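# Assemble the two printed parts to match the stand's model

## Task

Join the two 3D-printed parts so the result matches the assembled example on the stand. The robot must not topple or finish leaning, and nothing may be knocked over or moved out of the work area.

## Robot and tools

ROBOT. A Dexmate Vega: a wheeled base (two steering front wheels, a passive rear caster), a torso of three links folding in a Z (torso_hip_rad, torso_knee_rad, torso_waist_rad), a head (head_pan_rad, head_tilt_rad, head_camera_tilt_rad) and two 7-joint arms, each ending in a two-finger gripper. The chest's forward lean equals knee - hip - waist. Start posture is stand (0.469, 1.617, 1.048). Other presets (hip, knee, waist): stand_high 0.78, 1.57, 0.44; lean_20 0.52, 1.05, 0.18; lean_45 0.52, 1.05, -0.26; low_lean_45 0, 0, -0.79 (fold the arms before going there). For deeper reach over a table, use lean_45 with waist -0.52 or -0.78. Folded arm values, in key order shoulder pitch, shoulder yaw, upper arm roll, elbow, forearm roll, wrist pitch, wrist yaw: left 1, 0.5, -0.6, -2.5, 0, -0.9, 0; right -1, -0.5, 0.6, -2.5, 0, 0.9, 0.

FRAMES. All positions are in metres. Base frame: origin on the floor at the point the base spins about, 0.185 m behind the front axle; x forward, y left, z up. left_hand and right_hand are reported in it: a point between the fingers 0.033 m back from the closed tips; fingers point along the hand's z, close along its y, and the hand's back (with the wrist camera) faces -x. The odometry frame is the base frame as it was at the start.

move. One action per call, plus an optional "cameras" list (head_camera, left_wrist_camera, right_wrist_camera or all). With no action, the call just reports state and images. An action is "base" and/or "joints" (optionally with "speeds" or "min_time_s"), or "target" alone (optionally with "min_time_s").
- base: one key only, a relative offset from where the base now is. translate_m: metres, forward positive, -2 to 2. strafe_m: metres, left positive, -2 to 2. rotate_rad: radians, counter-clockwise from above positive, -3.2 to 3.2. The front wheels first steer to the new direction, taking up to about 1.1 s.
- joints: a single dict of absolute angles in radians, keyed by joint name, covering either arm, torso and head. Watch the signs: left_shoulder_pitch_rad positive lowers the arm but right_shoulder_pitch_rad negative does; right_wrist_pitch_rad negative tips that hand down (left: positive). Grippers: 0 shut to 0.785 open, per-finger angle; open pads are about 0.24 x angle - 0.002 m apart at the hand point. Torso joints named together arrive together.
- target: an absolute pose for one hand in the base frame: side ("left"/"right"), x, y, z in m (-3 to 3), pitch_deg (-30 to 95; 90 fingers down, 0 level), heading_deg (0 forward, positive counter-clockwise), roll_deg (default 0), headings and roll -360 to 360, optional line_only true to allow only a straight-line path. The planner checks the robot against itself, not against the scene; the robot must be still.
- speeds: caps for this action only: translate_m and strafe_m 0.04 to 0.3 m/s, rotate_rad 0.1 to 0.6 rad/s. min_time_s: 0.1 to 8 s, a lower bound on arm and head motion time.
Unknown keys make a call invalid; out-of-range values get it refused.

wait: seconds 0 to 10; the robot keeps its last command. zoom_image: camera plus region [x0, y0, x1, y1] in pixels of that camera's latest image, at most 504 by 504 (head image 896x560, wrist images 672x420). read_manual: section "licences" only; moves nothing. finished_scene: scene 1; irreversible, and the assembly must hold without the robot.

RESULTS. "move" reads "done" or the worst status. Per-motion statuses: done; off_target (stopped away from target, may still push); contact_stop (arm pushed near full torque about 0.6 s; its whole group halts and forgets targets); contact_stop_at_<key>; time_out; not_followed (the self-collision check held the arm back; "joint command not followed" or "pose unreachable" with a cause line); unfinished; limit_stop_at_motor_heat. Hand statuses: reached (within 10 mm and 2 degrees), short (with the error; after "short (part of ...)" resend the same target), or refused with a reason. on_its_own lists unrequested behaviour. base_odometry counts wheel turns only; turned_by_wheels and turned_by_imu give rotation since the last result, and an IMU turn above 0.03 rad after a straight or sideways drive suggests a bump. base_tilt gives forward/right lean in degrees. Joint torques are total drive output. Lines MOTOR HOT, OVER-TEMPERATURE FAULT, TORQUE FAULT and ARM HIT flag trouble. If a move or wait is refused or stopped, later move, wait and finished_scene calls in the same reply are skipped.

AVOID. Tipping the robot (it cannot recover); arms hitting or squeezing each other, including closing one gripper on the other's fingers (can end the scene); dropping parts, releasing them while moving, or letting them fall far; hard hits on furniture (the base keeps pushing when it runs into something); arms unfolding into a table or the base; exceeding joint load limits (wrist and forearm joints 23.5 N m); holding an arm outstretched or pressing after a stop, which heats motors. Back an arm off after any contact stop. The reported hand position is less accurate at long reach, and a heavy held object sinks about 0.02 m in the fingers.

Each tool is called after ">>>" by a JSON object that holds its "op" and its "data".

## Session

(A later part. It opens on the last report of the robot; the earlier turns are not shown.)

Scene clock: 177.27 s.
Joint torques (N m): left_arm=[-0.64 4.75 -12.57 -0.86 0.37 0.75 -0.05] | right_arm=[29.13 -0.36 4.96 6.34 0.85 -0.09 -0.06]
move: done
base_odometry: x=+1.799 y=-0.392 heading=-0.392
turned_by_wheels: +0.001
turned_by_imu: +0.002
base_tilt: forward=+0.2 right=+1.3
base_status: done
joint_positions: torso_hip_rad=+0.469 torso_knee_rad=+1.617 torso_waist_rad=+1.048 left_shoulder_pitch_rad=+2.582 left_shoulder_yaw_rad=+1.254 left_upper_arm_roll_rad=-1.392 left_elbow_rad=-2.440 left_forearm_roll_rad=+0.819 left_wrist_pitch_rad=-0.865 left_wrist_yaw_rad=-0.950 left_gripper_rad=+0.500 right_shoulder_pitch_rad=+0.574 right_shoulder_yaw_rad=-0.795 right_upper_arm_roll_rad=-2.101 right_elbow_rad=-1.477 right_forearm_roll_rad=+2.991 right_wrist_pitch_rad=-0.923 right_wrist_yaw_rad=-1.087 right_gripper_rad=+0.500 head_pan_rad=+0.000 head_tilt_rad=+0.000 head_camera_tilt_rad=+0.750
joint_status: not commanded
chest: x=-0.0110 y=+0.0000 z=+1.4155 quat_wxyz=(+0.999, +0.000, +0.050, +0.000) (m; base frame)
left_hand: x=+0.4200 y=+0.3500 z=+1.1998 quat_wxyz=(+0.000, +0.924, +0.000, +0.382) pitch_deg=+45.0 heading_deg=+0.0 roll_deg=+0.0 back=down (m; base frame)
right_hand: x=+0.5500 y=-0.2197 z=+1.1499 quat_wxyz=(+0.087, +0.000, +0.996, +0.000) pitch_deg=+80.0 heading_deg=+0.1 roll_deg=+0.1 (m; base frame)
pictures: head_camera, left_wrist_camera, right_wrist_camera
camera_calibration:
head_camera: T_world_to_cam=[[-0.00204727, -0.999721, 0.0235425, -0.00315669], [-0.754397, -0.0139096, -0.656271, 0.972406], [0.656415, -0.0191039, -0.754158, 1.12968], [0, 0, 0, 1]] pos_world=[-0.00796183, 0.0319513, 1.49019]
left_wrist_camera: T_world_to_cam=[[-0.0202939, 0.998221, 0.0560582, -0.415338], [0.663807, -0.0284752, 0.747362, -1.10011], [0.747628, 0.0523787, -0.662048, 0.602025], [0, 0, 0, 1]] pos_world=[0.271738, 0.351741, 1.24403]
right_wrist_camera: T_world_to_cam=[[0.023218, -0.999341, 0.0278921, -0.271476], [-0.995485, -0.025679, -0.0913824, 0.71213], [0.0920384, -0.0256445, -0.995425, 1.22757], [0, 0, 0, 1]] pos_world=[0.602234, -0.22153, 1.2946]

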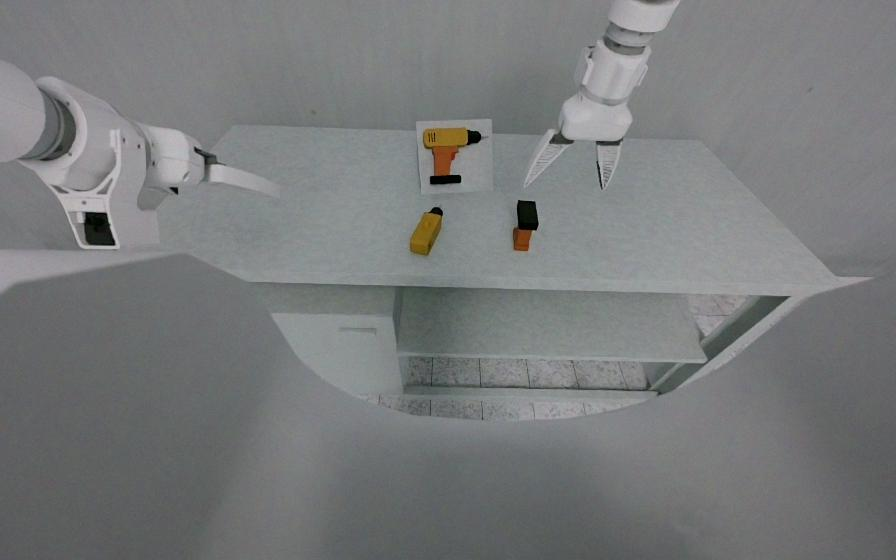

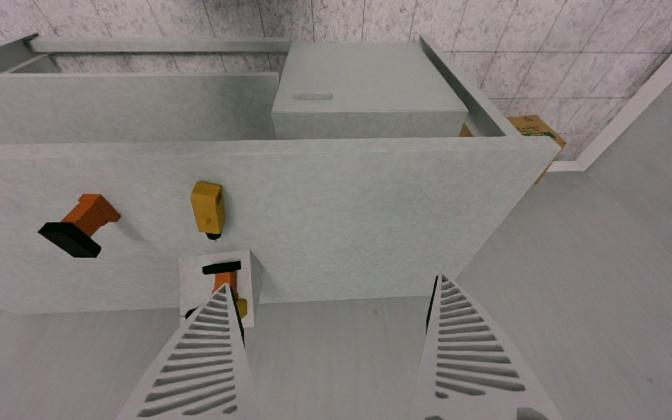

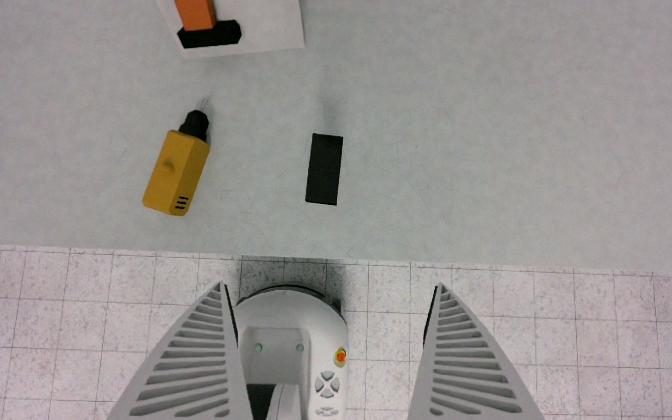

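>>> {"op": "zoom_image", "data": {"camera": "right_wrist_camera", "region": [120, 80, 360, 230]}}

Scaled by 2.100 from the camera's 672x420 image, which has a finer 960x600 frame.

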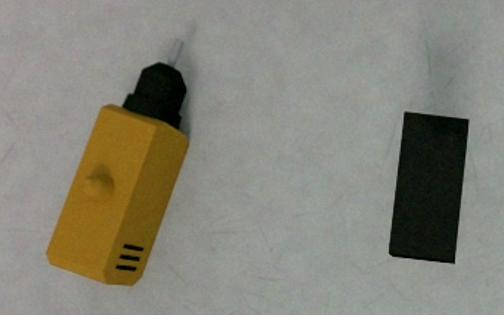

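>>> {"op": "move", "data": {"target": {"side":"right","x":0.6,"y":0.06,"z":1.15,"pitch_deg":88,"heading_deg":-18}, "cameras": ["all"]}}

>>> {"op": "zoom_image", "data": {"camera": "right_wrist_camera", "region": [250, 80, 490, 230]}}

Scene clock: 195.83 s.
Joint torques (N m): left_arm=[-1.57 6.33 -13.24 -0.9 0.32 0.43 -0.17] | right_arm=[29.51 -0.66 6.11 4.82 0.92 0.34 -0.51]
move: refused
base_odometry: x=+1.799 y=-0.392 heading=-0.392
turned_by_wheels: +0.000
turned_by_imu: +0.001
base_tilt: forward=+0.2 right=+1.5
base_status: not commanded
joint_positions: torso_hip_rad=+0.469 torso_knee_rad=+1.617 torso_waist_rad=+1.048 left_shoulder_pitch_rad=+2.582 left_shoulder_yaw_rad=+1.254 left_upper_arm_roll_rad=-1.392 left_elbow_rad=-2.440 left_forearm_roll_rad=+0.819 left_wrist_pitch_rad=-0.865 left_wrist_yaw_rad=-0.950 left_gripper_rad=+0.500 right_shoulder_pitch_rad=+0.574 right_shoulder_yaw_rad=-0.795 right_upper_arm_roll_rad=-2.101 right_elbow_rad=-1.477 right_forearm_roll_rad=+2.991 right_wrist_pitch_rad=-0.923 right_wrist_yaw_rad=-1.087 right_gripper_rad=+0.500 head_pan_rad=+0.000 head_tilt_rad=+0.000 head_camera_tilt_rad=+0.750
joint_status: not commanded
chest: x=-0.0110 y=+0.0000 z=+1.4155 quat_wxyz=(+0.999, +0.000, +0.050, +0.000) (m; base frame)
left_hand: x=+0.4200 y=+0.3500 z=+1.1998 quat_wxyz=(+0.000, +0.924, +0.000, +0.382) pitch_deg=+45.0 heading_deg=+0.0 roll_deg=+0.0 back=down (m; base frame)
right_hand: x=+0.5500 y=-0.2197 z=+1.1499 quat_wxyz=(+0.087, +0.000, +0.996, +0.000) pitch_deg=+80.0 heading_deg=+0.1 roll_deg=+0.1 (m; base frame)
right_hand_status: refused: no posture of the arm gets there (right_forearm_roll_rad and right_wrist_yaw_rad at their limits): the closest leaves the hand 6.2 cm and 16 deg from the pose. Nothing moved. At pitch 73 a posture exists at this place; the way there is not checked.
pictures: head_camera, left_wrist_camera, right_wrist_camera
camera_calibration:
head_camera: T_world_to_cam=[[-0.00204727, -0.999721, 0.0235425, -0.00315669], [-0.754397, -0.0139096, -0.656271, 0.972406], [0.656415, -0.0191039, -0.754158, 1.12968], [0, 0, 0, 1]] pos_world=[-0.00796183, 0.0319513, 1.49019]
left_wrist_camera: T_world_to_cam=[[-0.0202939, 0.998221, 0.0560582, -0.415338], [0.663807, -0.0284752, 0.747362, -1.10011], [0.747628, 0.0523787, -0.662048, 0.602025], [0, 0, 0, 1]] pos_world=[0.271738, 0.351741, 1.24403]
right_wrist_camera: T_world_to_cam=[[0.023218, -0.999341, 0.0278921, -0.271476], [-0.995485, -0.025679, -0.0913824, 0.71213], [0.0920384, -0.0256445, -0.995425, 1.22757], [0, 0, 0, 1]] pos_world=[0.602234, -0.22153, 1.2946]

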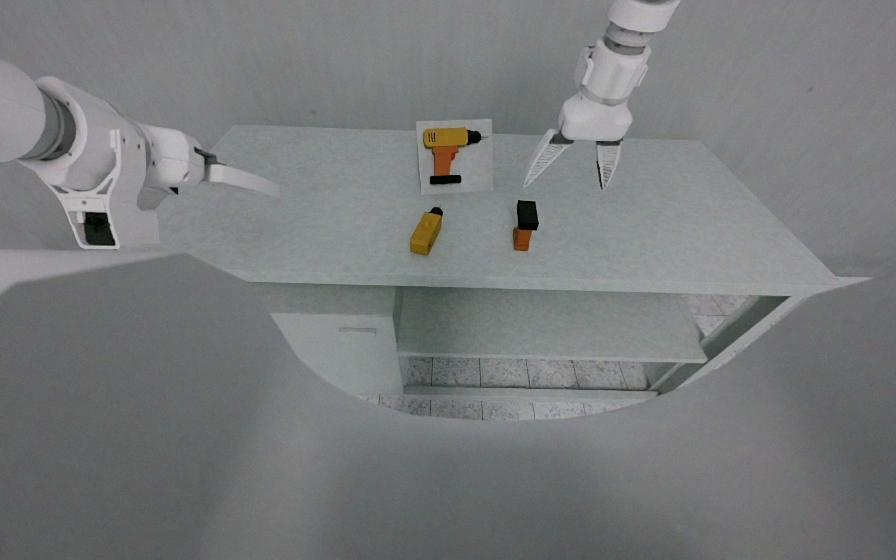

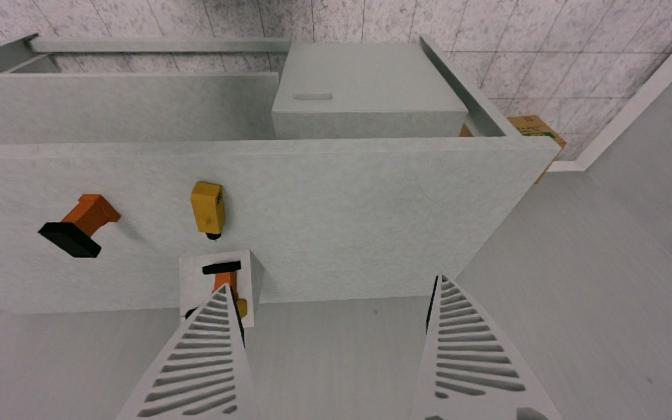

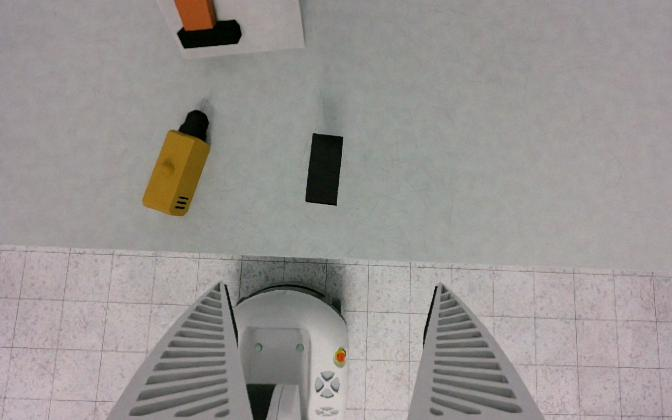

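Scaled by 2.100 from the camera's 672x420 image, which has a finer 960x600 frame.

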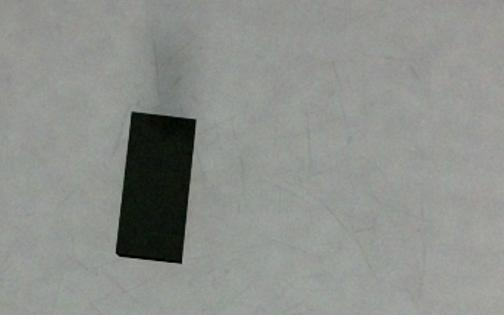

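>>> {"op": "move", "data": {"target": {"side":"right","x":0.683,"y":-0.202,"z":1.05,"pitch_deg":90,"heading_deg":-4}, "cameras": ["all"]}}

>>> {"op": "zoom_image", "data": {"camera": "right_wrist_camera", "region": [200, 150, 480, 420]}}

Scene clock: 201.77 s.
Joint torques (N m): left_arm=[-0.8 4.92 -13.09 -1.69 0.25 1.54 -0.26] | right_arm=[31.33 1.19 7.35 4.81 1 -0.71 -0.56]
move: refused
base_odometry: x=+1.799 y=-0.392 heading=-0.392
turned_by_wheels: +0.000
turned_by_imu: +0.001
base_tilt: forward=+0.2 right=+1.3
base_status: not commanded
joint_positions: torso_hip_rad=+0.469 torso_knee_rad=+1.617 torso_waist_rad=+1.048 left_shoulder_pitch_rad=+2.582 left_shoulder_yaw_rad=+1.254 left_upper_arm_roll_rad=-1.392 left_elbow_rad=-2.440 left_forearm_roll_rad=+0.819 left_wrist_pitch_rad=-0.865 left_wrist_yaw_rad=-0.950 left_gripper_rad=+0.500 right_shoulder_pitch_rad=+0.574 right_shoulder_yaw_rad=-0.795 right_upper_arm_roll_rad=-2.101 right_elbow_rad=-1.477 right_forearm_roll_rad=+2.991 right_wrist_pitch_rad=-0.923 right_wrist_yaw_rad=-1.087 right_gripper_rad=+0.500 head_pan_rad=+0.000 head_tilt_rad=+0.000 head_camera_tilt_rad=+0.750
joint_status: not commanded
chest: x=-0.0110 y=+0.0000 z=+1.4155 quat_wxyz=(+0.999, +0.000, +0.050, +0.000) (m; base frame)
left_hand: x=+0.4200 y=+0.3500 z=+1.1998 quat_wxyz=(+0.000, +0.924, +0.000, +0.382) pitch_deg=+45.0 heading_deg=+0.0 roll_deg=+0.0 back=down (m; base frame)
right_hand: x=+0.5500 y=-0.2197 z=+1.1499 quat_wxyz=(+0.087, +0.000, +0.996, +0.000) pitch_deg=+80.0 heading_deg=+0.1 roll_deg=+0.1 (m; base frame)
right_hand_status: refused: no posture of the arm gets there (right_wrist_pitch_rad at its limit): the closest leaves the hand 2.9 cm and 20 deg from the pose. Nothing moved. At pitch 75 a posture exists at this place; the way there is not checked.
pictures: head_camera, left_wrist_camera, right_wrist_camera
camera_calibration:
head_camera: T_world_to_cam=[[-0.00204727, -0.999721, 0.0235425, -0.00315669], [-0.754397, -0.0139096, -0.656271, 0.972406], [0.656415, -0.0191039, -0.754158, 1.12968], [0, 0, 0, 1]] pos_world=[-0.00796183, 0.0319513, 1.49019]
left_wrist_camera: T_world_to_cam=[[-0.0202939, 0.998221, 0.0560582, -0.415338], [0.663807, -0.0284752, 0.747362, -1.10011], [0.747628, 0.0523787, -0.662048, 0.602025], [0, 0, 0, 1]] pos_world=[0.271738, 0.351741, 1.24403]
right_wrist_camera: T_world_to_cam=[[0.023218, -0.999341, 0.0278921, -0.271476], [-0.995485, -0.025679, -0.0913824, 0.71213], [0.0920384, -0.0256445, -0.995425, 1.22757], [0, 0, 0, 1]] pos_world=[0.602234, -0.22153, 1.2946]

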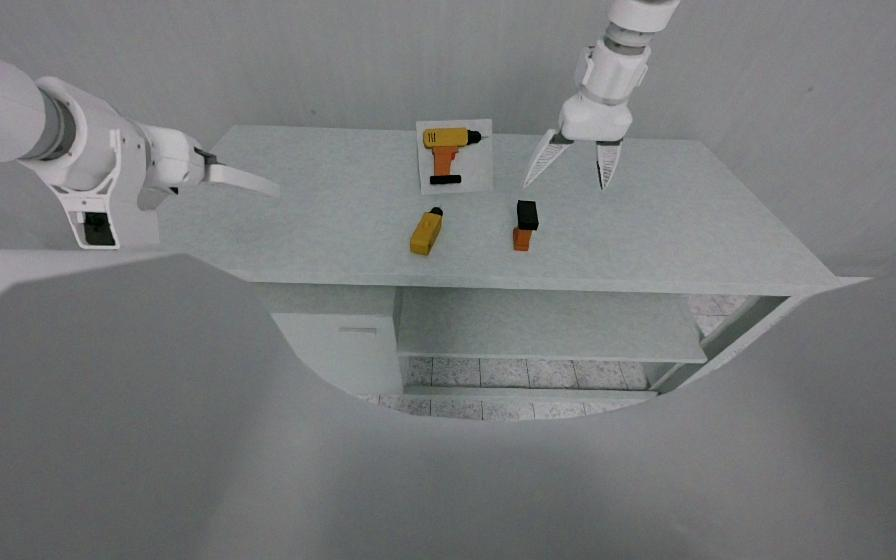

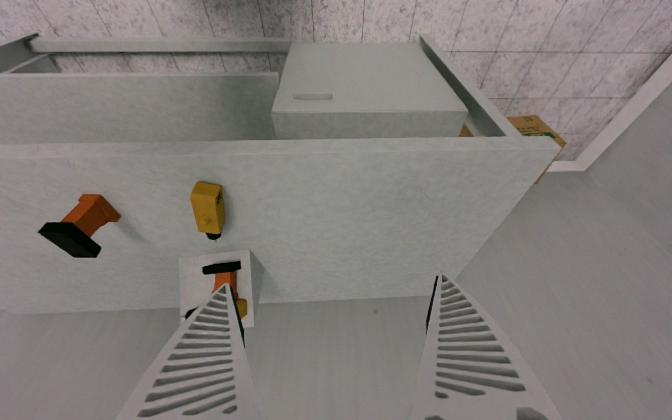

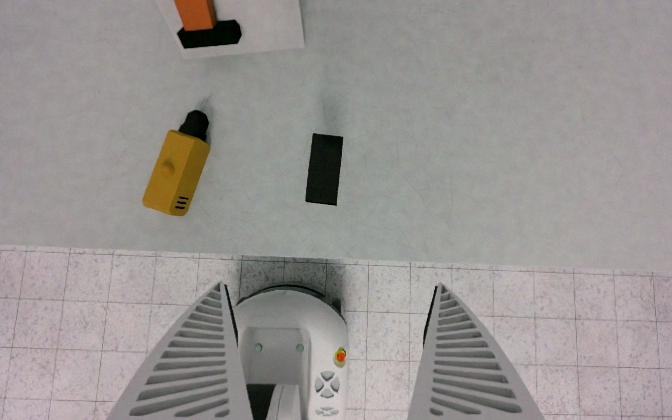

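Scaled by 1.800 from the camera's 672x420 image, which has a finer 960x600 frame.

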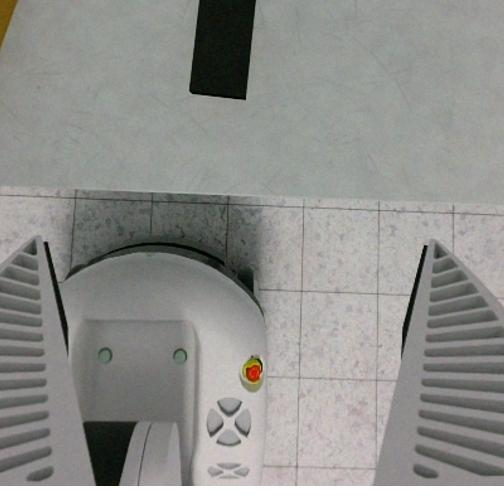

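>>> {"op": "move", "data": {"joints": {"torso_waist_rad":0.75}}}

>>> {"op": "move", "data": {"target": {"side":"right","x":0.64,"y":-0.202,"z":1.05,"pitch_deg":88,"heading_deg":-4}, "cameras": ["right_wrist_camera","head_camera"]}}

>>> {"op": "zoom_image", "data": {"camera": "right_wrist_camera", "region": [100, 100, 480, 420]}}

Scene clock: 213.80 s.
Joint torques (N m): left_arm=[0.7 2.75 -13.02 -2.97 -0.08 0.85 -0.25] | right_arm=[28.37 -1.84 6.3 3.49 1.2 0.27 -0.18]
move: done
base_odometry: x=+1.799 y=-0.392 heading=-0.392
turned_by_wheels: +0.000
turned_by_imu: +0.001
base_tilt: forward=+0.1 right=+1.3
base_status: not commanded
joint_positions: torso_hip_rad=+0.469 torso_knee_rad=+1.617 torso_waist_rad=+0.750 left_shoulder_pitch_rad=+2.582 left_shoulder_yaw_rad=+1.254 left_upper_arm_roll_rad=-1.393 left_elbow_rad=-2.440 left_forearm_roll_rad=+0.819 left_wrist_pitch_rad=-0.865 left_wrist_yaw_rad=-0.950 left_gripper_rad=+0.500 right_shoulder_pitch_rad=+0.574 right_shoulder_yaw_rad=-0.795 right_upper_arm_roll_rad=-2.101 right_elbow_rad=-1.477 right_forearm_roll_rad=+2.991 right_wrist_pitch_rad=-0.923 right_wrist_yaw_rad=-1.087 right_gripper_rad=+0.500 head_pan_rad=+0.000 head_tilt_rad=+0.000 head_camera_tilt_rad=+0.750
joint_status: all done
chest: x=+0.1214 y=+0.0000 z=+1.3999 quat_wxyz=(+0.980, +0.000, +0.198, +0.000) (m; base frame)
left_hand: x=+0.4701 y=+0.3500 z=+1.0672 quat_wxyz=(+0.000, +0.971, +0.000, +0.241) pitch_deg=+62.1 heading_deg=+0.0 roll_deg=+0.0 back=down (m; base frame)
right_hand: x=+0.5798 y=-0.2197 z=+0.9813 quat_wxyz=(-0.062, +0.000, +0.998, +0.000) pitch_deg=+82.9 heading_deg=+179.8 roll_deg=-0.2 (m; base frame)
pictures: none

Scene clock: 225.10 s.
Joint torques (N m): left_arm=[-0.44 3.19 -12.18 -2.25 -0.11 1.05 -0.21] | right_arm=[31.05 3.1 3.27 4.38 0.7 0.48 0.43]
move: done
base_odometry: x=+1.799 y=-0.392 heading=-0.392
turned_by_wheels: +0.000
turned_by_imu: +0.003
base_tilt: forward=+0.1 right=+1.3
base_status: not commanded
joint_positions: torso_hip_rad=+0.469 torso_knee_rad=+1.617 torso_waist_rad=+0.750 left_shoulder_pitch_rad=+2.582 left_shoulder_yaw_rad=+1.254 left_upper_arm_roll_rad=-1.393 left_elbow_rad=-2.440 left_forearm_roll_rad=+0.819 left_wrist_pitch_rad=-0.865 left_wrist_yaw_rad=-0.950 left_gripper_rad=+0.500 right_shoulder_pitch_rad=+0.987 right_shoulder_yaw_rad=-0.528 right_upper_arm_roll_rad=-2.555 right_elbow_rad=-1.483 right_forearm_roll_rad=-0.015 right_wrist_pitch_rad=+0.779 right_wrist_yaw_rad=+0.747 right_gripper_rad=+0.500 head_pan_rad=+0.000 head_tilt_rad=+0.000 head_camera_tilt_rad=+0.750
joint_status: not commanded
chest: x=+0.1214 y=+0.0000 z=+1.3999 quat_wxyz=(+0.980, +0.000, +0.198, +0.000) (m; base frame)
left_hand: x=+0.4701 y=+0.3500 z=+1.0672 quat_wxyz=(+0.000, +0.971, +0.000, +0.241) pitch_deg=+62.1 heading_deg=+0.0 roll_deg=+0.0 back=down (m; base frame)
right_hand: x=+0.6402 y=-0.1991 z=+1.0500 quat_wxyz=(+0.004, -0.999, +0.037, -0.017) pitch_deg=+88.0 heading_deg=-4.3 roll_deg=+0.0 (m; base frame)
right_hand_status: reached (checked arc [no straight line was possible; over the whole arc the hand travels 1.09 m to end 0.09 m from its start, up to 0.35 m off the straight line; right_forearm_roll_rad turns most, 3.01 rad; on the way or at its end the hand turns up to 176 deg from its attitude at the start], planned for 9.7 s): 3 mm and 0.6 deg off.
pictures: head_camera, right_wrist_camera
camera_calibration:
head_camera: T_world_to_cam=[[0.00495149, -0.999721, 0.0231041, -0.00275299], [-0.913793, -0.0139074, -0.405942, 0.730928], [0.40615, -0.0191023, -0.913607, 1.28456], [0, 0, 0, 1]] pos_world=[0.146206, 0.0319513, 1.47036]
right_wrist_camera: T_world_to_cam=[[0.0462586, 0.998436, 0.0313895, 0.129173], [0.99191, -0.0496295, 0.11684, -0.702473], [0.118215, 0.0257307, -0.992655, 1.11102], [0, 0, 0, 1]] pos_world=[0.559475, -0.192422, 1.18088]

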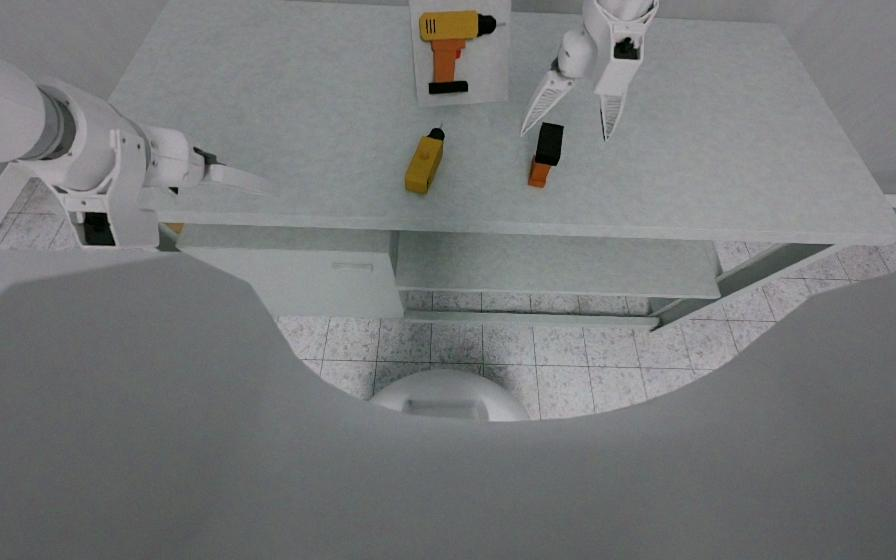

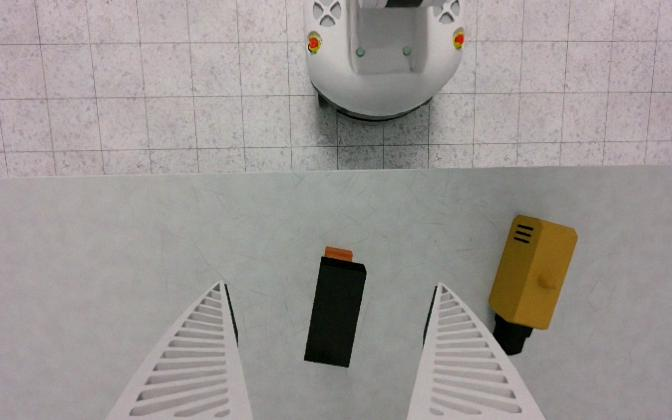

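Scaled by 1.326 from the camera's 672x420 image, which has a finer 960x600 frame.

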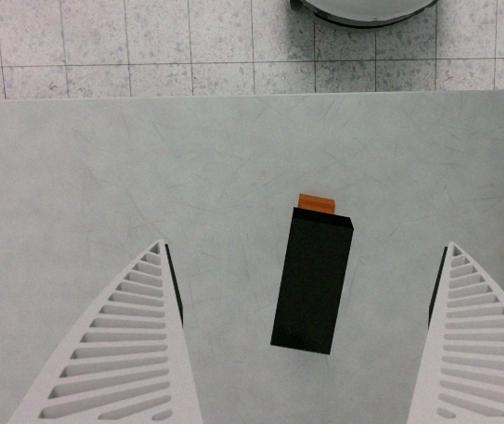

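>>> {"op": "move", "data": {"target": {"side":"right","x":0.692,"y":-0.2,"z":0.985,"pitch_deg":88,"heading_deg":-12}, "cameras": ["right_wrist_camera","head_camera"]}}

>>> {"op": "zoom_image", "data": {"camera": "right_wrist_camera", "region": [200, 200, 500, 420]}}

>>> {"op": "zoom_image", "data": {"camera": "head_camera", "region": [380, 80, 640, 230]}}

Scene clock: 246.37 s.
Joint torques (N m): left_arm=[-0.99 2.83 -12.12 -2.02 -0.03 0.52 -0.18] | right_arm=[23.39 5.01 12.06 6.15 1.15 0.8 0.52]
move: done
base_odometry: x=+1.799 y=-0.392 heading=-0.392
turned_by_wheels: +0.000
turned_by_imu: +0.002
base_tilt: forward=+0.1 right=+1.3
base_status: not commanded
joint_positions: torso_hip_rad=+0.469 torso_knee_rad=+1.617 torso_waist_rad=+0.750 left_shoulder_pitch_rad=+2.582 left_shoulder_yaw_rad=+1.254 left_upper_arm_roll_rad=-1.393 left_elbow_rad=-2.440 left_forearm_roll_rad=+0.819 left_wrist_pitch_rad=-0.865 left_wrist_yaw_rad=-0.950 left_gripper_rad=+0.500 right_shoulder_pitch_rad=+0.740 right_shoulder_yaw_rad=-0.396 right_upper_arm_roll_rad=-2.522 right_elbow_rad=-1.132 right_forearm_roll_rad=+0.047 right_wrist_pitch_rad=+0.784 right_wrist_yaw_rad=+0.746 right_gripper_rad=+0.500 head_pan_rad=+0.000 head_tilt_rad=+0.000 head_camera_tilt_rad=+0.750
joint_status: not commanded
chest: x=+0.1214 y=+0.0000 z=+1.3999 quat_wxyz=(+0.980, +0.000, +0.198, +0.000) (m; base frame)
left_hand: x=+0.4701 y=+0.3500 z=+1.0672 quat_wxyz=(+0.000, +0.971, +0.000, +0.241) pitch_deg=+62.1 heading_deg=+0.0 roll_deg=+0.0 back=down (m; base frame)
right_hand: x=+0.6912 y=-0.2004 z=+0.9858 quat_wxyz=(-0.002, -0.994, +0.104, -0.017) pitch_deg=+88.0 heading_deg=-11.9 roll_deg=+0.0 (m; base frame)
right_hand_status: reached (straight line, planned for 1.5 s): 1 mm and 0.1 deg off.
pictures: head_camera, right_wrist_camera
camera_calibration:
head_camera: T_world_to_cam=[[0.00495149, -0.999721, 0.0231041, -0.00275299], [-0.913793, -0.0139074, -0.405942, 0.730928], [0.40615, -0.0191023, -0.913607, 1.28456], [0, 0, 0, 1]] pos_world=[0.146206, 0.0319513, 1.47036]
right_wrist_camera: T_world_to_cam=[[0.178525, 0.98368, 0.0224318, 0.0445363], [0.976664, -0.179926, 0.11728, -0.761657], [0.119402, 0.000970843, -0.992845, 1.03574], [0, 0, 0, 1]] pos_world=[0.612261, -0.181857, 1.11666]

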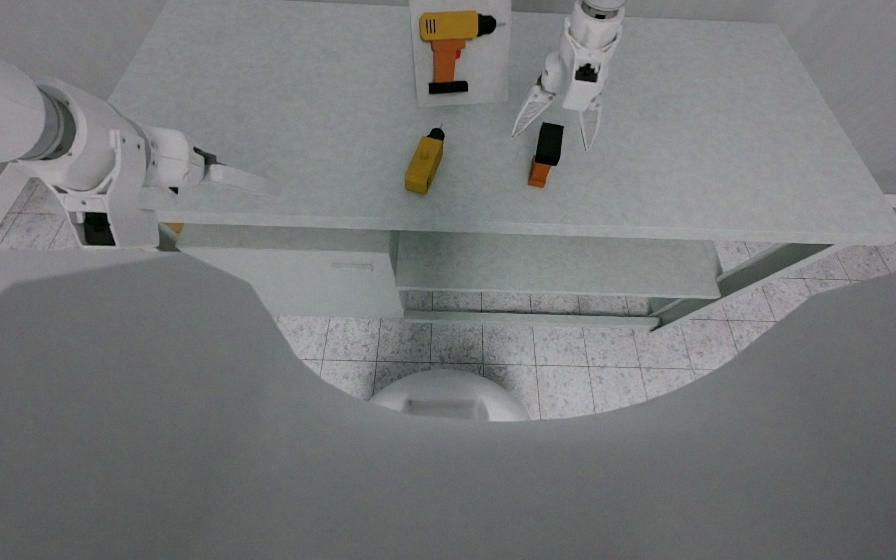

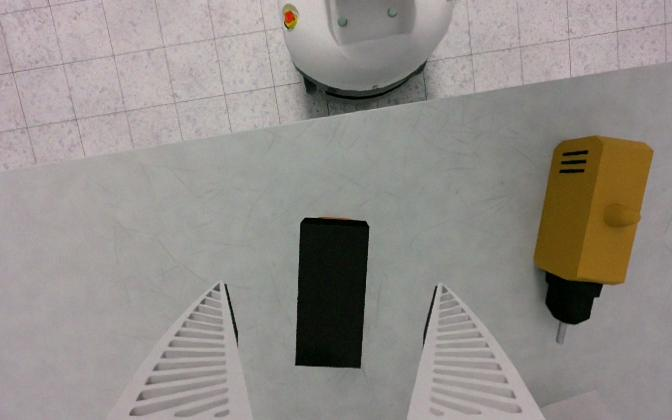

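Scaled by 1.680 from the camera's 672x420 image, which has a finer 960x600 frame.

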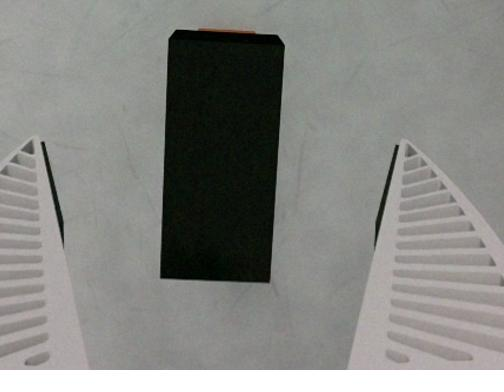

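Scaled by 1.938 from the camera's 896x560 image, which has a finer 960x600 frame.

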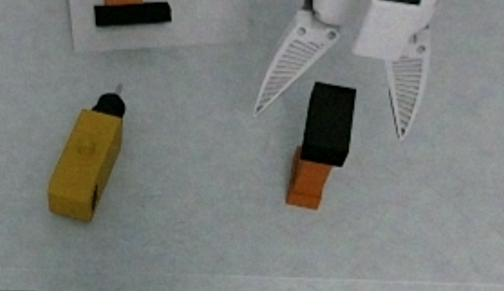

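>>> {"op": "move", "data": {"target": {"side":"right","x":0.692,"y":-0.201,"z":0.932,"pitch_deg":88,"heading_deg":-12,"line_only":true}}}

>>> {"op": "move", "data": {"joints": {"right_gripper_rad":0.1}, "cameras": ["right_wrist_camera","head_camera"]}}

>>> {"op": "move", "data": {"target": {"side":"right","x":0.692,"y":-0.201,"z":1.03,"pitch_deg":88,"heading_deg":-12,"line_only":true}, "cameras": ["all"]}}

>>> {"op": "zoom_image", "data": {"camera": "right_wrist_camera", "region": [200, 100, 672, 420]}}

>>> {"op": "zoom_image", "data": {"camera": "left_wrist_camera", "region": [0, 150, 300, 350]}}

Scene clock: 256.50 s.
Joint torques (N m): left_arm=[-1.25 3.14 -12.94 -2.95 -0.05 0.78 -0.1] | right_arm=[23.45 2.01 12.34 5.93 0.92 -0.56 -0.64]
move: done
base_odometry: x=+1.799 y=-0.392 heading=-0.392
turned_by_wheels: +0.000
turned_by_imu: +0.001
base_tilt: forward=+0.2 right=+1.4
base_status: not commanded
joint_positions: torso_hip_rad=+0.469 torso_knee_rad=+1.617 torso_waist_rad=+0.750 left_shoulder_pitch_rad=+2.582 left_shoulder_yaw_rad=+1.254 left_upper_arm_roll_rad=-1.393 left_elbow_rad=-2.440 left_forearm_roll_rad=+0.819 left_wrist_pitch_rad=-0.865 left_wrist_yaw_rad=-0.950 left_gripper_rad=+0.500 right_shoulder_pitch_rad=+0.629 right_shoulder_yaw_rad=-0.364 right_upper_arm_roll_rad=-2.522 right_elbow_rad=-1.059 right_forearm_roll_rad=-0.014 right_wrist_pitch_rad=+0.754 right_wrist_yaw_rad=+0.675 right_gripper_rad=+0.500 head_pan_rad=+0.000 head_tilt_rad=+0.000 head_camera_tilt_rad=+0.750
joint_status: not commanded
chest: x=+0.1214 y=+0.0000 z=+1.3999 quat_wxyz=(+0.980, +0.000, +0.198, +0.000) (m; base frame)
left_hand: x=+0.4701 y=+0.3500 z=+1.0672 quat_wxyz=(+0.000, +0.971, +0.000, +0.241) pitch_deg=+62.1 heading_deg=+0.0 roll_deg=+0.0 back=down (m; base frame)
right_hand: x=+0.6919 y=-0.2013 z=+0.9343 quat_wxyz=(-0.002, -0.994, +0.105, -0.017) pitch_deg=+88.0 heading_deg=-12.0 roll_deg=+0.0 (m; base frame)
right_hand_status: reached (straight line, planned for 0.7 s): 2 mm and 0.0 deg off.
pictures: none

Scene clock: 257.47 s.
Joint torques (N m): left_arm=[-1.15 2.9 -13.01 -2.64 -0.22 0.82 -0.08] | right_arm=[23.51 2.72 13.2 5.9 0.19 -0.41 -0.06]
move: done
base_odometry: x=+1.799 y=-0.392 heading=-0.392
turned_by_wheels: +0.000
turned_by_imu: +0.000
base_tilt: forward=+0.3 right=+1.4
base_status: not commanded
joint_positions: torso_hip_rad=+0.469 torso_knee_rad=+1.617 torso_waist_rad=+0.750 left_shoulder_pitch_rad=+2.582 left_shoulder_yaw_rad=+1.254 left_upper_arm_roll_rad=-1.393 left_elbow_rad=-2.440 left_forearm_roll_rad=+0.819 left_wrist_pitch_rad=-0.865 left_wrist_yaw_rad=-0.950 left_gripper_rad=+0.500 right_shoulder_pitch_rad=+0.624 right_shoulder_yaw_rad=-0.363 right_upper_arm_roll_rad=-2.522 right_elbow_rad=-1.056 right_forearm_roll_rad=-0.016 right_wrist_pitch_rad=+0.753 right_wrist_yaw_rad=+0.672 right_gripper_rad=+0.101 head_pan_rad=+0.000 head_tilt_rad=+0.000 head_camera_tilt_rad=+0.750
joint_status: all done
chest: x=+0.1214 y=+0.0000 z=+1.3999 quat_wxyz=(+0.980, +0.000, +0.198, +0.000) (m; base frame)
left_hand: x=+0.4701 y=+0.3500 z=+1.0672 quat_wxyz=(+0.000, +0.971, +0.000, +0.241) pitch_deg=+62.1 heading_deg=+0.0 roll_deg=+0.0 back=down (m; base frame)
right_hand: x=+0.6918 y=-0.2013 z=+0.9322 quat_wxyz=(-0.002, -0.994, +0.105, -0.017) pitch_deg=+88.0 heading_deg=-12.0 roll_deg=+0.0 (m; base frame)
pictures: head_camera, right_wrist_camera
camera_calibration:
head_camera: T_world_to_cam=[[0.00495149, -0.999721, 0.0231041, -0.00275299], [-0.913793, -0.0139074, -0.405942, 0.730928], [0.40615, -0.0191023, -0.913607, 1.28456], [0, 0, 0, 1]] pos_world=[0.146206, 0.0319513, 1.47036]
right_wrist_camera: T_world_to_cam=[[0.180338, 0.983349, 0.0224075, 0.0452746], [0.976356, -0.181723, 0.11707, -0.756008], [0.119192, 0.000765523, -0.992871, 0.982472], [0, 0, 0, 1]] pos_world=[0.612865, -0.182657, 1.06296]

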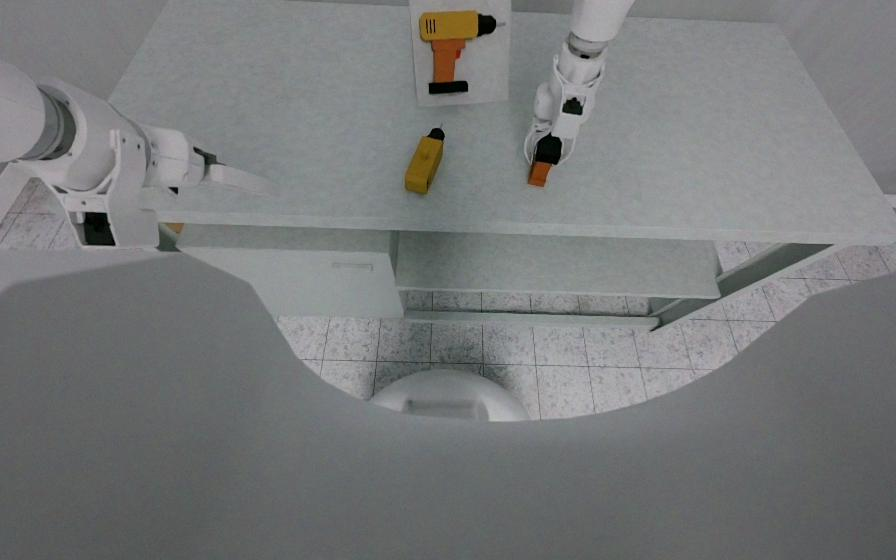

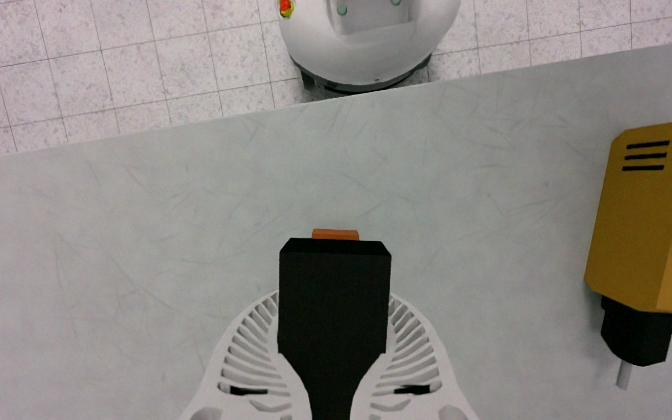

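Scene clock: 259.80 s.
Joint torques (N m): left_arm=[-0.49 1.84 -12.51 -2.72 -0.09 0.33 -0.26] | right_arm=[33.45 -1.51 11.82 3.93 1.25 0.45 -0.07]
move: done
base_odometry: x=+1.799 y=-0.392 heading=-0.392
turned_by_wheels: +0.000
turned_by_imu: +0.001
base_tilt: forward=+0.2 right=+1.4
base_status: not commanded
joint_positions: torso_hip_rad=+0.469 torso_knee_rad=+1.617 torso_waist_rad=+0.750 left_shoulder_pitch_rad=+2.582 left_shoulder_yaw_rad=+1.254 left_upper_arm_roll_rad=-1.393 left_elbow_rad=-2.440 left_forearm_roll_rad=+0.819 left_wrist_pitch_rad=-0.865 left_wrist_yaw_rad=-0.950 left_gripper_rad=+0.500 right_shoulder_pitch_rad=+0.814 right_shoulder_yaw_rad=-0.412 right_upper_arm_roll_rad=-2.519 right_elbow_rad=-1.148 right_forearm_roll_rad=+0.106 right_wrist_pitch_rad=+0.828 right_wrist_yaw_rad=+0.812 right_gripper_rad=+0.101 head_pan_rad=+0.000 head_tilt_rad=+0.000 head_camera_tilt_rad=+0.750
joint_status: not commanded
chest: x=+0.1214 y=+0.0000 z=+1.3999 quat_wxyz=(+0.980, +0.000, +0.198, +0.000) (m; base frame)
left_hand: x=+0.4701 y=+0.3500 z=+1.0672 quat_wxyz=(+0.000, +0.971, +0.000, +0.241) pitch_deg=+62.1 heading_deg=+0.0 roll_deg=+0.0 back=down (m; base frame)
right_hand: x=+0.6920 y=-0.2013 z=+1.0270 quat_wxyz=(-0.002, -0.994, +0.105, -0.017) pitch_deg=+88.0 heading_deg=-12.0 roll_deg=+0.0 (m; base frame)
right_hand_status: reached (straight line, planned for 0.9 s): 3 mm and 0.1 deg off.
pictures: head_camera, left_wrist_camera, right_wrist_camera
camera_calibration:
head_camera: T_world_to_cam=[[0.00495149, -0.999721, 0.0231041, -0.00275299], [-0.913793, -0.0139074, -0.405942, 0.730928], [0.40615, -0.0191023, -0.913607, 1.28456], [0, 0, 0, 1]] pos_world=[0.146206, 0.0319513, 1.47036]
left_wrist_camera: T_world_to_cam=[[-0.00299729, 0.998216, 0.0596289, -0.418843], [0.853922, -0.0284758, 0.519621, -0.880535], [0.520392, 0.0524759, -0.852314, 0.786667], [0, 0, 0, 1]] pos_world=[0.341279, 0.351741, 1.15301]
right_wrist_camera: T_world_to_cam=[[0.180649, 0.983296, 0.0222454, 0.0431023], [0.976299, -0.182013, 0.117097, -0.767352], [0.11919, 0.000564644, -0.992871, 1.07654], [0, 0, 0, 1]] pos_world=[0.613065, -0.182658, 1.15776]

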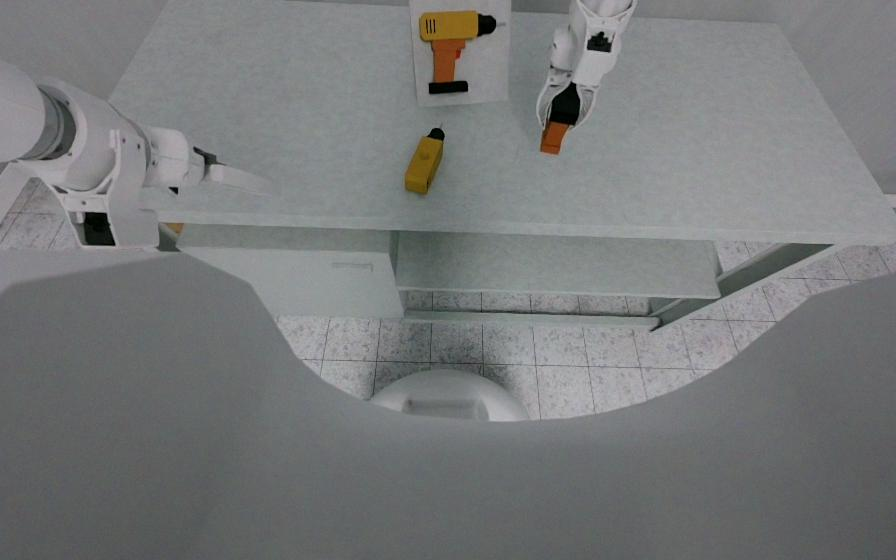

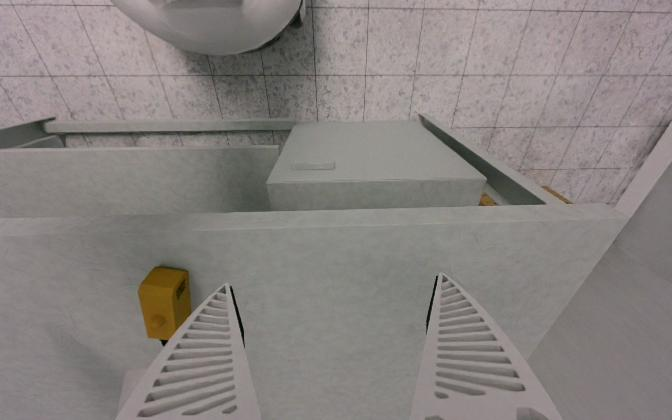

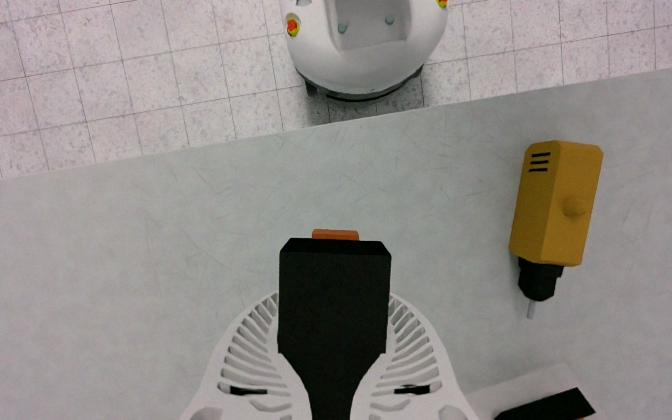

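Scaled by 1.068 from the camera's 672x420 image, which has a finer 960x600 frame.

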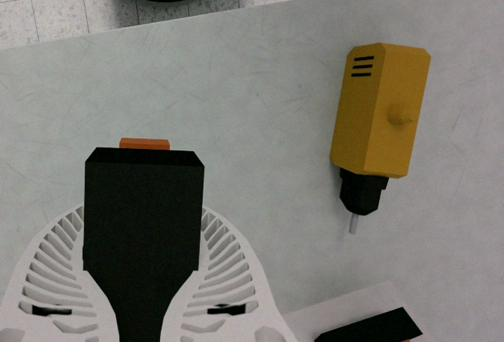

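Scaled by 1.680 from the camera's 672x420 image, which has a finer 960x600 frame.

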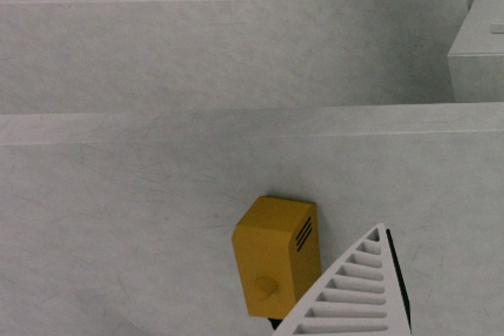

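>>> {"op": "move", "data": {"target": {"side":"right","x":0.67,"y":-0.2,"z":1.08,"pitch_deg":88,"heading_deg":-18}}}

>>> {"op": "move", "data": {"base": {"strafe_m":0.25}, "cameras": ["all"]}}

>>> {"op": "zoom_image", "data": {"camera": "right_wrist_camera", "region": [200, 100, 500, 400]}}

>>> {"op": "zoom_image", "data": {"camera": "head_camera", "region": [430, 60, 690, 220]}}

Scene clock: 276.10 s.
Joint torques (N m): left_arm=[-1.09 3.06 -12.8 -2.2 -0.05 0.36 -0.29] | right_arm=[31.85 -2.4 4.15 4.73 0.87 0.76 0.2]
move: done
base_odometry: x=+1.799 y=-0.392 heading=-0.392
turned_by_wheels: +0.000
turned_by_imu: +0.001
base_tilt: forward=+0.2 right=+1.3
base_status: not commanded
joint_positions: torso_hip_rad=+0.469 torso_knee_rad=+1.617 torso_waist_rad=+0.750 left_shoulder_pitch_rad=+2.582 left_shoulder_yaw_rad=+1.254 left_upper_arm_roll_rad=-1.393 left_elbow_rad=-2.440 left_forearm_roll_rad=+0.819 left_wrist_pitch_rad=-0.865 left_wrist_yaw_rad=-0.950 left_gripper_rad=+0.500 right_shoulder_pitch_rad=+0.981 right_shoulder_yaw_rad=-0.475 right_upper_arm_roll_rad=-2.553 right_elbow_rad=-1.352 right_forearm_roll_rad=+0.252 right_wrist_pitch_rad=+0.699 right_wrist_yaw_rad=+0.930 right_gripper_rad=+0.101 head_pan_rad=+0.000 head_tilt_rad=+0.000 head_camera_tilt_rad=+0.750
joint_status: not commanded
chest: x=+0.1214 y=+0.0000 z=+1.3999 quat_wxyz=(+0.980, +0.000, +0.198, +0.000) (m; base frame)
left_hand: x=+0.4701 y=+0.3500 z=+1.0672 quat_wxyz=(+0.000, +0.971, +0.000, +0.241) pitch_deg=+62.1 heading_deg=+0.0 roll_deg=+0.0 back=down (m; base frame)
right_hand: x=+0.6708 y=-0.1998 z=+1.0786 quat_wxyz=(-0.003, -0.988, +0.155, -0.017) pitch_deg=+88.0 heading_deg=-17.8 roll_deg=+0.0 (m; base frame)
right_hand_status: reached (straight line, planned for 1.0 s): 2 mm and 0.2 deg off.
pictures: none

Scene clock: 279.87 s.
Joint torques (N m): left_arm=[-0.71 1.39 -11.77 -2.22 -0.18 0.59 0.08] | right_arm=[31.21 -3.01 4.45 2.77 0.97 -0.65 -0.03]
move: done
base_odometry: x=+1.895 y=-0.162 heading=-0.389
turned_by_wheels: +0.003
turned_by_imu: +0.002
base_tilt: forward=+0.3 right=+1.3
base_status: done
joint_positions: torso_hip_rad=+0.469 torso_knee_rad=+1.617 torso_waist_rad=+0.750 left_shoulder_pitch_rad=+2.582 left_shoulder_yaw_rad=+1.254 left_upper_arm_roll_rad=-1.393 left_elbow_rad=-2.440 left_forearm_roll_rad=+0.819 left_wrist_pitch_rad=-0.865 left_wrist_yaw_rad=-0.950 left_gripper_rad=+0.500 right_shoulder_pitch_rad=+0.986 right_shoulder_yaw_rad=-0.477 right_upper_arm_roll_rad=-2.554 right_elbow_rad=-1.357 right_forearm_roll_rad=+0.256 right_wrist_pitch_rad=+0.696 right_wrist_yaw_rad=+0.933 right_gripper_rad=+0.101 head_pan_rad=+0.000 head_tilt_rad=+0.000 head_camera_tilt_rad=+0.750
joint_status: not commanded
chest: x=+0.1215 y=+0.0000 z=+1.3999 quat_wxyz=(+0.980, +0.000, +0.198, +0.000) (m; base frame)
left_hand: x=+0.4701 y=+0.3500 z=+1.0671 quat_wxyz=(+0.000, +0.971, +0.000, +0.241) pitch_deg=+62.1 heading_deg=+0.0 roll_deg=+0.0 back=down (m; base frame)
right_hand: x=+0.6700 y=-0.1998 z=+1.0799 quat_wxyz=(-0.003, -0.988, +0.156, -0.017) pitch_deg=+88.0 heading_deg=-18.0 roll_deg=+0.0 (m; base frame)
pictures: head_camera, left_wrist_camera, right_wrist_camera
camera_calibration:
head_camera: T_world_to_cam=[[0.00508607, -0.999721, 0.0230554, -0.00270035], [-0.913829, -0.0140089, -0.405857, 0.730902], [0.406067, -0.0190045, -0.913646, 1.28459], [0, 0, 0, 1]] pos_world=[0.146305, 0.0319524, 1.47036]
left_wrist_camera: T_world_to_cam=[[-0.00290744, 0.998213, 0.0596827, -0.418928], [0.853922, -0.0285804, 0.519616, -0.880526], [0.520393, 0.0524751, -0.852313, 0.786529], [0, 0, 0, 1]] pos_world=[0.341379, 0.351741, 1.15291]
right_wrist_camera: T_world_to_cam=[[0.281804, 0.959196, 0.0230276, -0.0289803], [0.952071, -0.282525, 0.117216, -0.755786], [0.118939, -0.011108, -0.992839, 1.12949], [0, 0, 0, 1]] pos_world=[0.593388, -0.173184, 1.21066]

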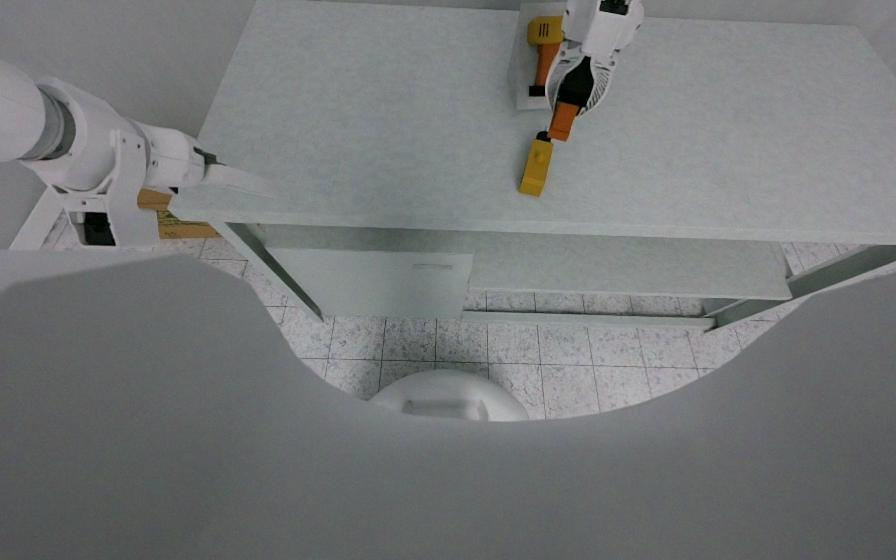

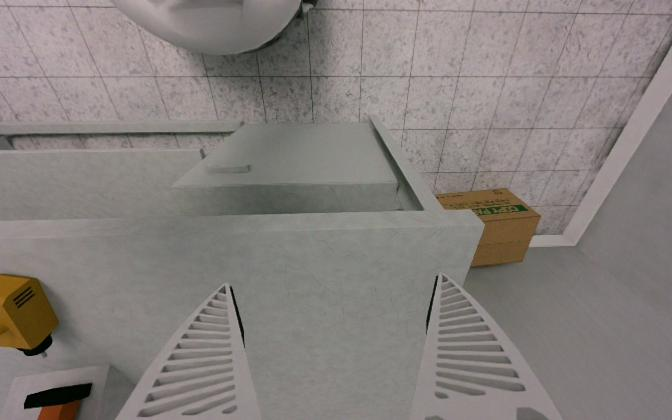

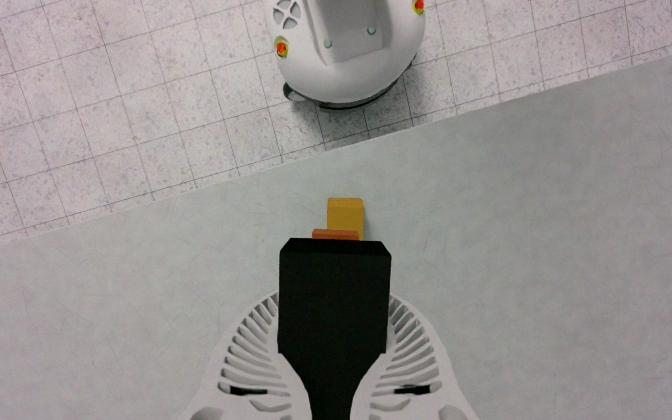

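Scaled by 1.680 from the camera's 672x420 image, which has a finer 960x600 frame.

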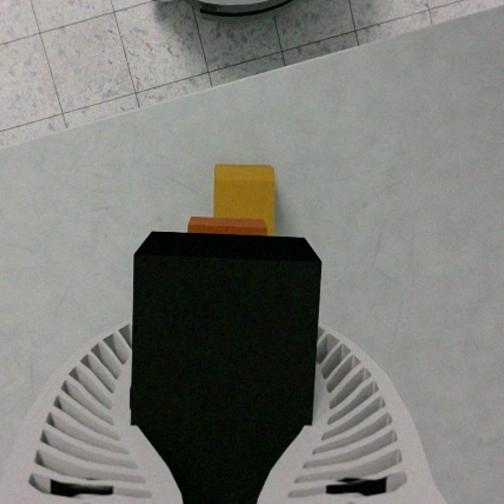

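Scaled by 1.938 from the camera's 896x560 image, which has a finer 960x600 frame.

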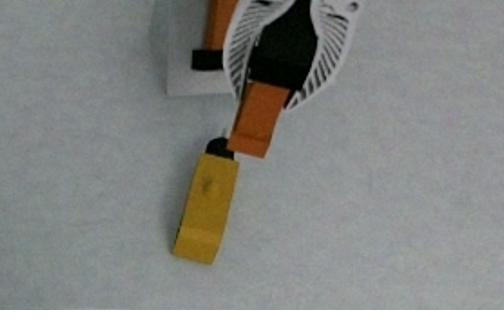

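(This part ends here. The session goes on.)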